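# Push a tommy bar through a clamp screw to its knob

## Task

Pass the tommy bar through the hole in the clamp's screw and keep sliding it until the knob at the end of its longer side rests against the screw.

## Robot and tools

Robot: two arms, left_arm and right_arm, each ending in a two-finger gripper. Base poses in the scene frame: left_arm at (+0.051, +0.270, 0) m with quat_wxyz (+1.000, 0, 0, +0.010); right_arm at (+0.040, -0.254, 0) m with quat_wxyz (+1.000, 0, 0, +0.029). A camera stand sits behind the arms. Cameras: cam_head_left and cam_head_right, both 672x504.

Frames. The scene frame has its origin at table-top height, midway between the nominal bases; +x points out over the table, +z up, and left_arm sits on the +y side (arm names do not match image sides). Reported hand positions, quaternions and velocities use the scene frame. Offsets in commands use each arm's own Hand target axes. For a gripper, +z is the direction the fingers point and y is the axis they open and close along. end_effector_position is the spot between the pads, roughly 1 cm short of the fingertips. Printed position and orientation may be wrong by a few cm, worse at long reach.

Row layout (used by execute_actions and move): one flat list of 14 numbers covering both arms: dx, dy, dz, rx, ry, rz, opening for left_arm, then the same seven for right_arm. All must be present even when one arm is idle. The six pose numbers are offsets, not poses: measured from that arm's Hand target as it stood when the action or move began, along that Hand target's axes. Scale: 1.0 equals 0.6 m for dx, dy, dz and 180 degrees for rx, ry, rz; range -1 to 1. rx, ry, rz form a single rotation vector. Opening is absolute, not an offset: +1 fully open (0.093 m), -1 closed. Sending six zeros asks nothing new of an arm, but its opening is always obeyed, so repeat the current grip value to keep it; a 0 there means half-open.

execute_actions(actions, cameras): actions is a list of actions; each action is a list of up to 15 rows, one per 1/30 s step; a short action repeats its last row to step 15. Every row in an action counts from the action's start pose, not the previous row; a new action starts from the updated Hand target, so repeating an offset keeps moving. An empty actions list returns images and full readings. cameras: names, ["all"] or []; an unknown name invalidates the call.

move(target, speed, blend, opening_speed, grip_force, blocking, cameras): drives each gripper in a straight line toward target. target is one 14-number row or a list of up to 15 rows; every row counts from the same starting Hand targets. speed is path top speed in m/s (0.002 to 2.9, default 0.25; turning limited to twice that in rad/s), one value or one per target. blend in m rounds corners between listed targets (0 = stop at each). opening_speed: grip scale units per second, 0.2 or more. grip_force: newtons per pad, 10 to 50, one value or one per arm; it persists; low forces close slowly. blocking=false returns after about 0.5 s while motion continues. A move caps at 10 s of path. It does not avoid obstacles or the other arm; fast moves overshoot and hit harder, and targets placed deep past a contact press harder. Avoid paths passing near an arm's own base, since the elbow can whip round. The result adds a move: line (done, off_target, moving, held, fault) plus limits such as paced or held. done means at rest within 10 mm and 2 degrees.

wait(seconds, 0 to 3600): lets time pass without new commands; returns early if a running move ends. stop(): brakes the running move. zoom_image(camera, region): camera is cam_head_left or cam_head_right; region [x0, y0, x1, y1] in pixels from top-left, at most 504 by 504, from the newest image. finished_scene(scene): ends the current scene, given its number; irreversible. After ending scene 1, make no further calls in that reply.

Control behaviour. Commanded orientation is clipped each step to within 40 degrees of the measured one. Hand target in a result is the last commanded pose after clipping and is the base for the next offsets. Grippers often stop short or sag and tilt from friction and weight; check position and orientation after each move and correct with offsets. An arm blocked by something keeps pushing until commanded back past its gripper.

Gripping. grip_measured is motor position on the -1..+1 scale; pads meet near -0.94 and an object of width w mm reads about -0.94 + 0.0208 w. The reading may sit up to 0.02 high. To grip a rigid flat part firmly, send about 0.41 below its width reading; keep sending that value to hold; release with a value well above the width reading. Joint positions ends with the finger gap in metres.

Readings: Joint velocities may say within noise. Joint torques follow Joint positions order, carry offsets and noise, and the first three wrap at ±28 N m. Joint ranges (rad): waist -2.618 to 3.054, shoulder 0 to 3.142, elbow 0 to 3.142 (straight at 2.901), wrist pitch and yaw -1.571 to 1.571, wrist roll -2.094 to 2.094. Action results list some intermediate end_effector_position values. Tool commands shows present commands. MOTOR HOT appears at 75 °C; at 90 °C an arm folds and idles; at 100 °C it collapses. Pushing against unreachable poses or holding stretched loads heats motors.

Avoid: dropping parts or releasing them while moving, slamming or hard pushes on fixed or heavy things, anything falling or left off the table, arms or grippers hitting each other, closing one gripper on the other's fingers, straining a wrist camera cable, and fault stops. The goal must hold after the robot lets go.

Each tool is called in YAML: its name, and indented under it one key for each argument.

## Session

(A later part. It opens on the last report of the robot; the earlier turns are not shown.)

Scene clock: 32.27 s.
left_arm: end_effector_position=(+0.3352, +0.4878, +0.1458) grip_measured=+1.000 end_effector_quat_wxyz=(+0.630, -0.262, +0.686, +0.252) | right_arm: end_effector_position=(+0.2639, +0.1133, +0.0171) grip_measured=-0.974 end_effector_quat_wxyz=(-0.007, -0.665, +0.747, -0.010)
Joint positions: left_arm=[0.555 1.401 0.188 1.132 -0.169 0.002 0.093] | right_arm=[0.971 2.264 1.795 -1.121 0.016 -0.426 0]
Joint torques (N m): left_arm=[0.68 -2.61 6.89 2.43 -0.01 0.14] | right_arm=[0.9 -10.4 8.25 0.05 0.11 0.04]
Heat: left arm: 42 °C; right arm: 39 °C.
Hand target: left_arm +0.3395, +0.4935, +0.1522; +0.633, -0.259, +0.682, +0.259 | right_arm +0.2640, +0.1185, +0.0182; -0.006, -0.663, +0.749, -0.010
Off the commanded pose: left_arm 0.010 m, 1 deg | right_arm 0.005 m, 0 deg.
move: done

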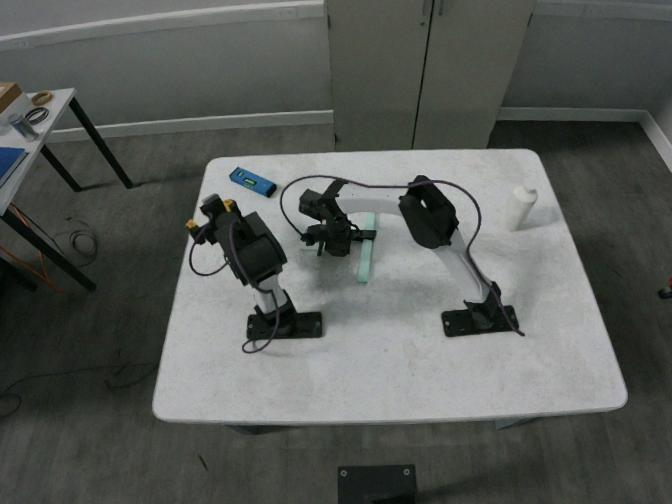

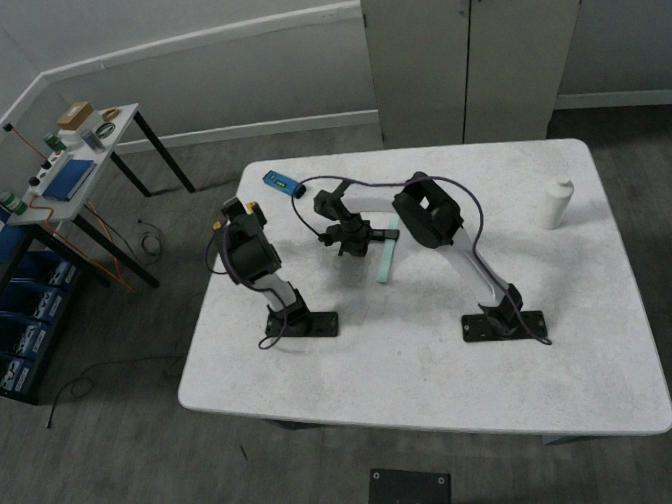

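move:
  target: [0,0,0,0,0,0,1,-0.035,0,-0.009,0,0,0,-1]
  cameras: ["all"]
  speed: 0.05

zoom_image:
  camera: "cam_head_left"
  region: [290, 200, 360, 270]

zoom_image:
  camera: "cam_head_right"
  region: [310, 200, 380, 270]

Scene clock: 33.80 s.
left_arm: end_effector_position=(+0.3352, +0.4878, +0.1458) grip_measured=+1.000 end_effector_quat_wxyz=(+0.630, -0.262, +0.686, +0.252) | right_arm: end_effector_position=(+0.2671, +0.1346, +0.0224) grip_measured=-0.974 end_effector_quat_wxyz=(-0.006, -0.665, +0.747, -0.010)
Joint positions: left_arm=[0.555 1.401 0.188 1.132 -0.169 0.002 0.093] | right_arm=[0.99 2.346 1.957 -1.201 0.016 -0.407 0]
Joint torques (N m): left_arm=[0.66 -2.61 6.9 2.43 0 0.14] | right_arm=[1.09 -10.97 8.39 0.11 0.1 0.06]
Heat: left arm: 42 °C; right arm: 39 °C.
Hand target: left_arm +0.3395, +0.4935, +0.1522; +0.633, -0.259, +0.682, +0.259 | right_arm +0.2666, +0.1395, +0.0232; -0.006, -0.663, +0.749, -0.010
Off the commanded pose: left_arm 0.010 m, 1 deg | right_arm 0.005 m, 0 deg.
move: done

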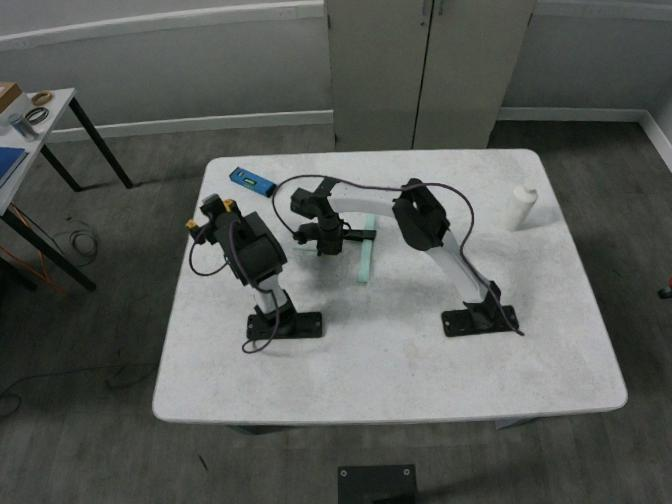

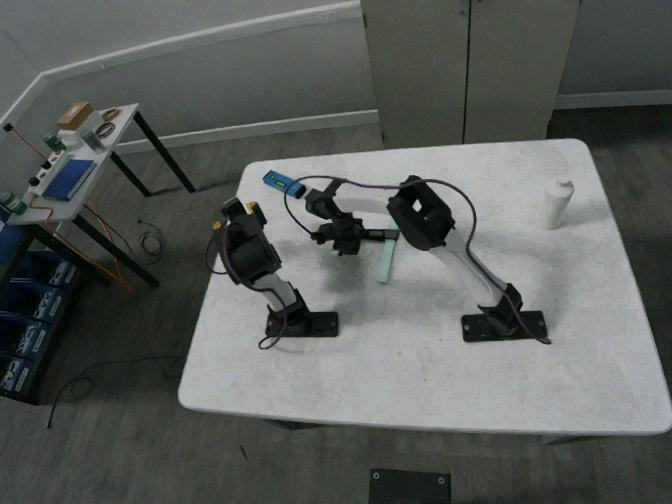

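Scaled by 7.200 from the camera's image (finer frame: 960x720).

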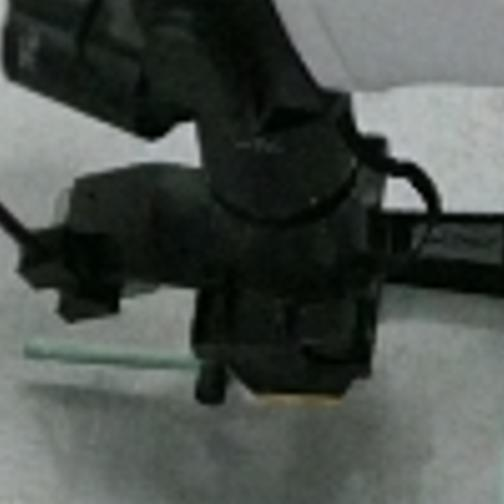

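Scaled by 7.200 from the camera's image (finer frame: 960x720).

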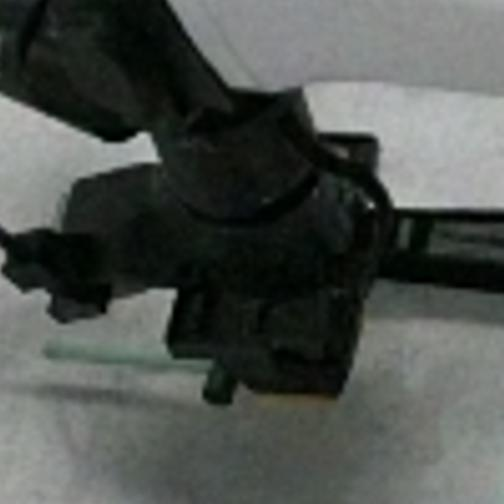

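move:
  target: [0,0,0,0,0,0,1,-0.013,0,0,0,0,0,-1]
  cameras: ["all"]
  speed: 0.04

zoom_image:
  camera: "cam_head_left"
  region: [290, 200, 360, 270]

zoom_image:
  camera: "cam_head_right"
  region: [310, 200, 380, 270]

Scene clock: 34.70 s.
left_arm: end_effector_position=(+0.3352, +0.4878, +0.1458) grip_measured=+1.000 end_effector_quat_wxyz=(+0.630, -0.262, +0.686, +0.252) | right_arm: end_effector_position=(+0.2689, +0.1418, +0.0223) grip_measured=-0.974 end_effector_quat_wxyz=(-0.007, -0.664, +0.747, -0.011)
Joint positions: left_arm=[0.555 1.401 0.188 1.132 -0.169 0.002 0.093] | right_arm=[0.994 2.381 2.018 -1.227 0.016 -0.401 0]
Joint torques (N m): left_arm=[0.66 -2.61 6.89 2.43 -0.01 0.14] | right_arm=[1.13 -11.19 8.66 0.14 0.1 0.08]
Heat: left arm: 42 °C; right arm: 40 °C.
Hand target: left_arm +0.3395, +0.4935, +0.1522; +0.633, -0.259, +0.682, +0.259 | right_arm +0.2675, +0.1472, +0.0230; -0.006, -0.662, +0.749, -0.010
Off the commanded pose: left_arm 0.010 m, 1 deg | right_arm 0.006 m, 0 deg.
move: done

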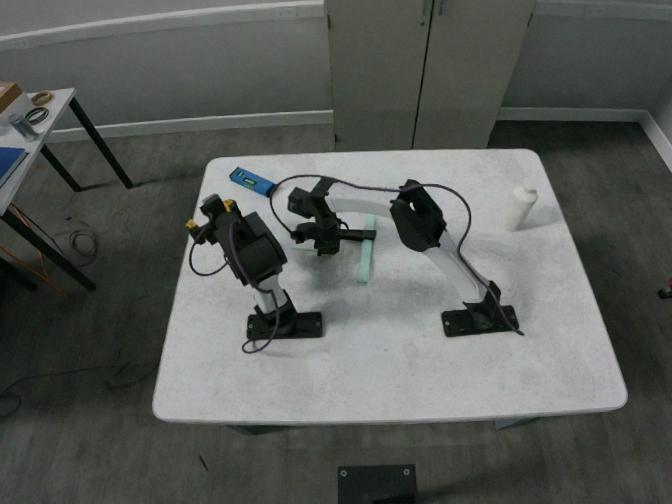

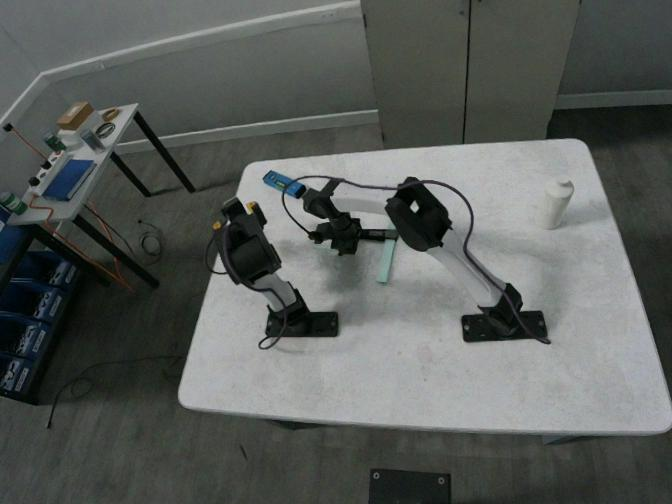

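Scaled by 7.200 from the camera's image (finer frame: 960x720).

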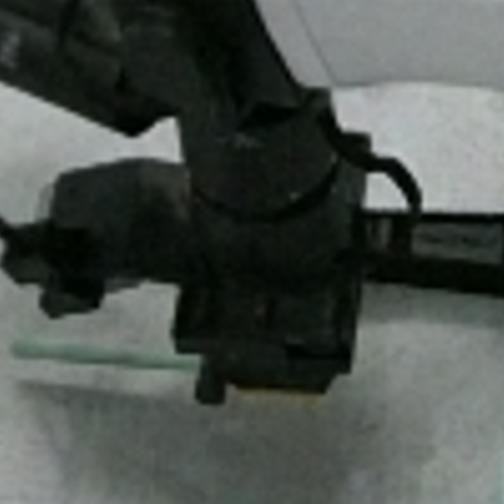

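Scaled by 7.200 from the camera's image (finer frame: 960x720).

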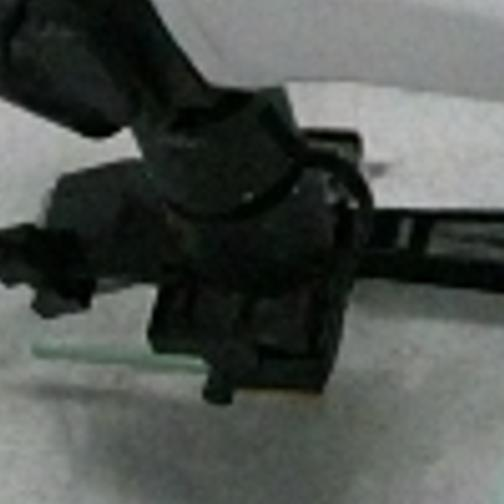

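move:
  target: [0,0,0,0,0,0,1,-0.009,0,0,0,0,0,-1]
  cameras: ["all"]
  speed: 0.04

zoom_image:
  camera: "cam_head_left"
  region: [290, 200, 360, 270]

zoom_image:
  camera: "cam_head_right"
  region: [310, 200, 380, 270]

Scene clock: 35.53 s.
left_arm: end_effector_position=(+0.3352, +0.4878, +0.1458) grip_measured=+1.000 end_effector_quat_wxyz=(+0.630, -0.262, +0.686, +0.252) | right_arm: end_effector_position=(+0.2691, +0.1423, +0.0227) grip_measured=-0.974 end_effector_quat_wxyz=(-0.015, -0.663, +0.749, -0.013)
Joint positions: left_arm=[0.555 1.401 0.188 1.132 -0.169 0.002 0.093] | right_arm=[0.994 2.405 2.061 -1.265 0.016 -0.397 0]
Joint torques (N m): left_arm=[0.65 -2.61 6.9 2.43 -0.01 0.14] | right_arm=[1.54 -11.22 8.42 0.23 0.1 0.05]
Heat: left arm: 42 °C; right arm: 40 °C.
Hand target: left_arm +0.3395, +0.4935, +0.1522; +0.633, -0.259, +0.682, +0.259 | right_arm +0.2682, +0.1526, +0.0228; -0.006, -0.663, +0.749, -0.010
Off the commanded pose: left_arm 0.010 m, 1 deg | right_arm 0.010 m, 1 deg.
move: done

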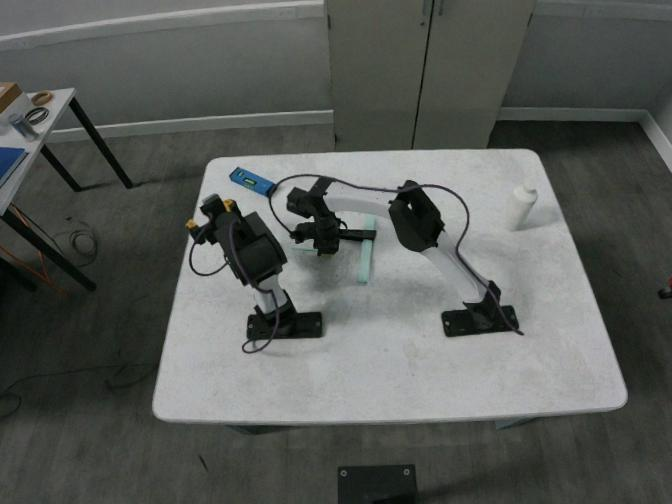

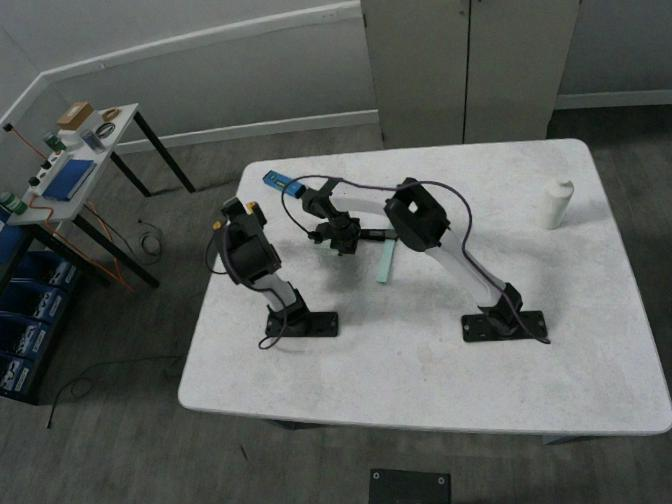

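Scaled by 7.200 from the camera's image (finer frame: 960x720).

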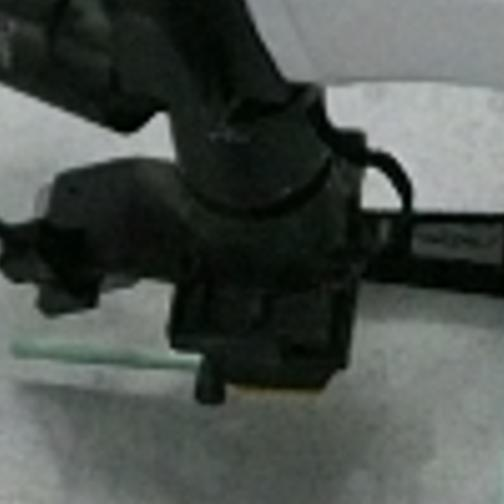

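Scaled by 7.200 from the camera's image (finer frame: 960x720).

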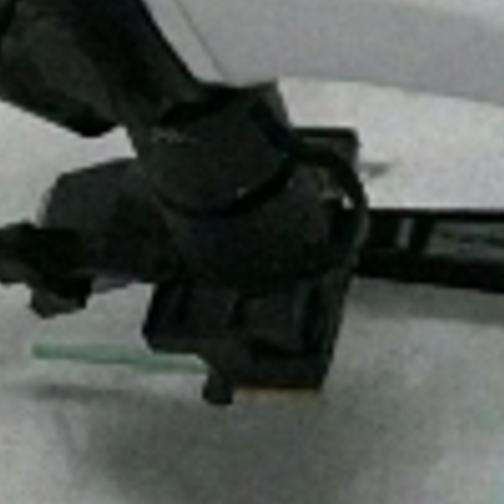

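move:
  target:
    - [0,0,0,0,0,0,1,0.045,0,0,0,0,0,-1]
    - [0,0,0,0,0,0,1,0.13,0,-0.14,0,0,0,-1]
  cameras: ["all"]
  speed: 0.15
  blend: [0.01,0]

zoom_image:
  camera: "cam_head_left"
  region: [290, 215, 350, 275]

zoom_image:
  camera: "cam_head_right"
  region: [310, 215, 370, 275]

Scene clock: 37.30 s.
left_arm: end_effector_position=(+0.3352, +0.4878, +0.1458) grip_measured=+1.000 end_effector_quat_wxyz=(+0.630, -0.262, +0.686, +0.252) | right_arm: end_effector_position=(+0.2564, +0.0797, +0.0945) grip_measured=-0.974 end_effector_quat_wxyz=(-0.018, -0.660, +0.751, -0.013)
Joint positions: left_arm=[0.555 1.401 0.188 1.132 -0.169 0.002 0.093] | right_arm=[0.944 2.109 1.854 -1.359 0.016 -0.44 0]
Joint torques (N m): left_arm=[0.66 -2.62 6.9 2.43 -0.01 0.14] | right_arm=[-0.24 -13.49 6.3 0.03 0.11 -0.12]
Heat: left arm: 42 °C; right arm: 41 °C.
Hand target: left_arm +0.3395, +0.4935, +0.1522; +0.633, -0.259, +0.682, +0.259 | right_arm +0.2583, +0.0771, +0.1085; -0.006, -0.662, +0.749, -0.010
Off the commanded pose: left_arm 0.010 m, 1 deg | right_arm 0.014 m, 1 deg.
move: off_target (right_arm)

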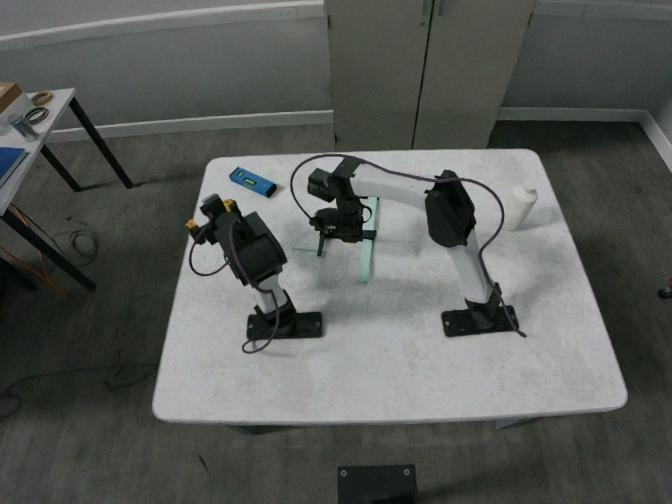

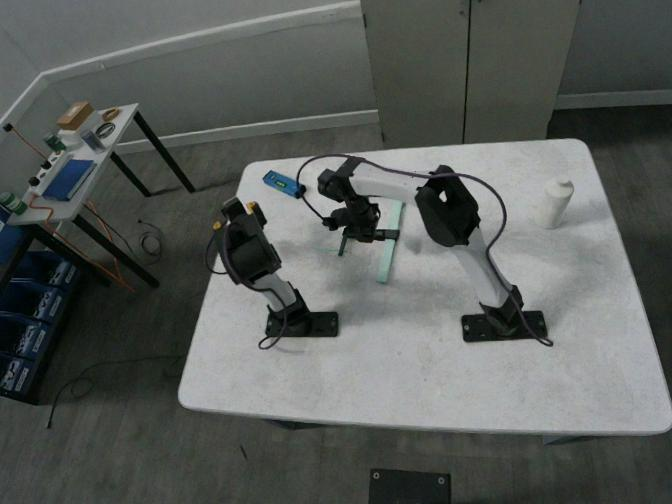

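Scaled by 8.400 from the camera's image (finer frame: 960x720).

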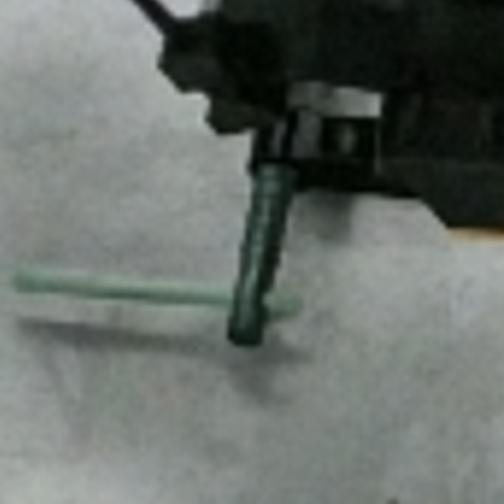

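Scaled by 8.400 from the camera's image (finer frame: 960x720).

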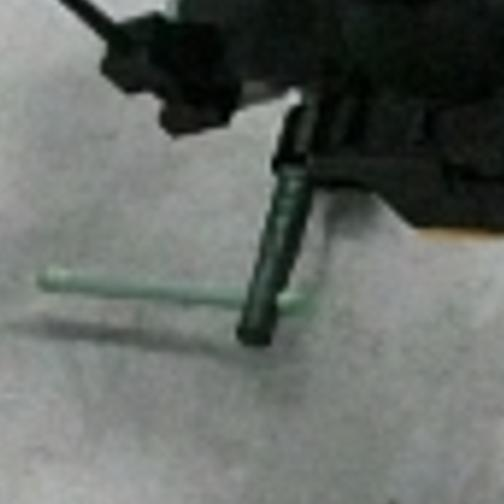

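zoom_image:
  camera: "cam_head_left"
  region: [312, 240, 332, 260]

zoom_image:
  camera: "cam_head_right"
  region: [333, 240, 353, 260]

zoom_image:
  camera: "cam_head_left"
  region: [285, 238, 305, 258]

Scaled by 25.200 from the camera's image (finer frame: 960x720).

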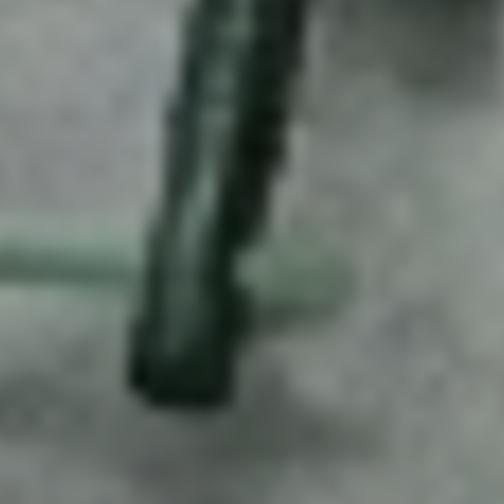

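Scaled by 25.200 from the camera's image (finer frame: 960x720).

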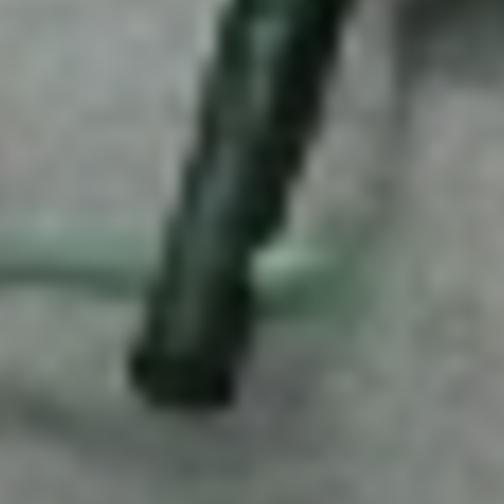

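Scaled by 25.200 from the camera's image (finer frame: 960x720).

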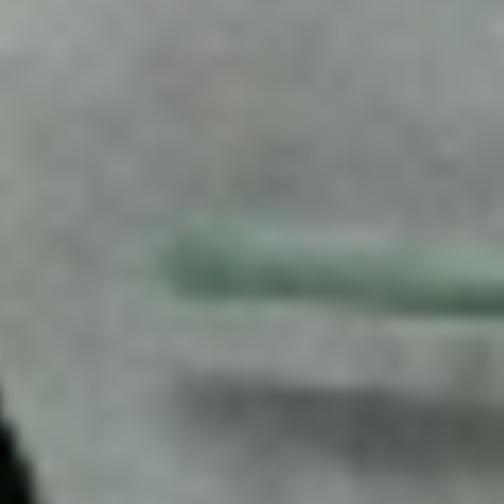

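finished_scene:
  scene: 2

The scene is finished: the task was done.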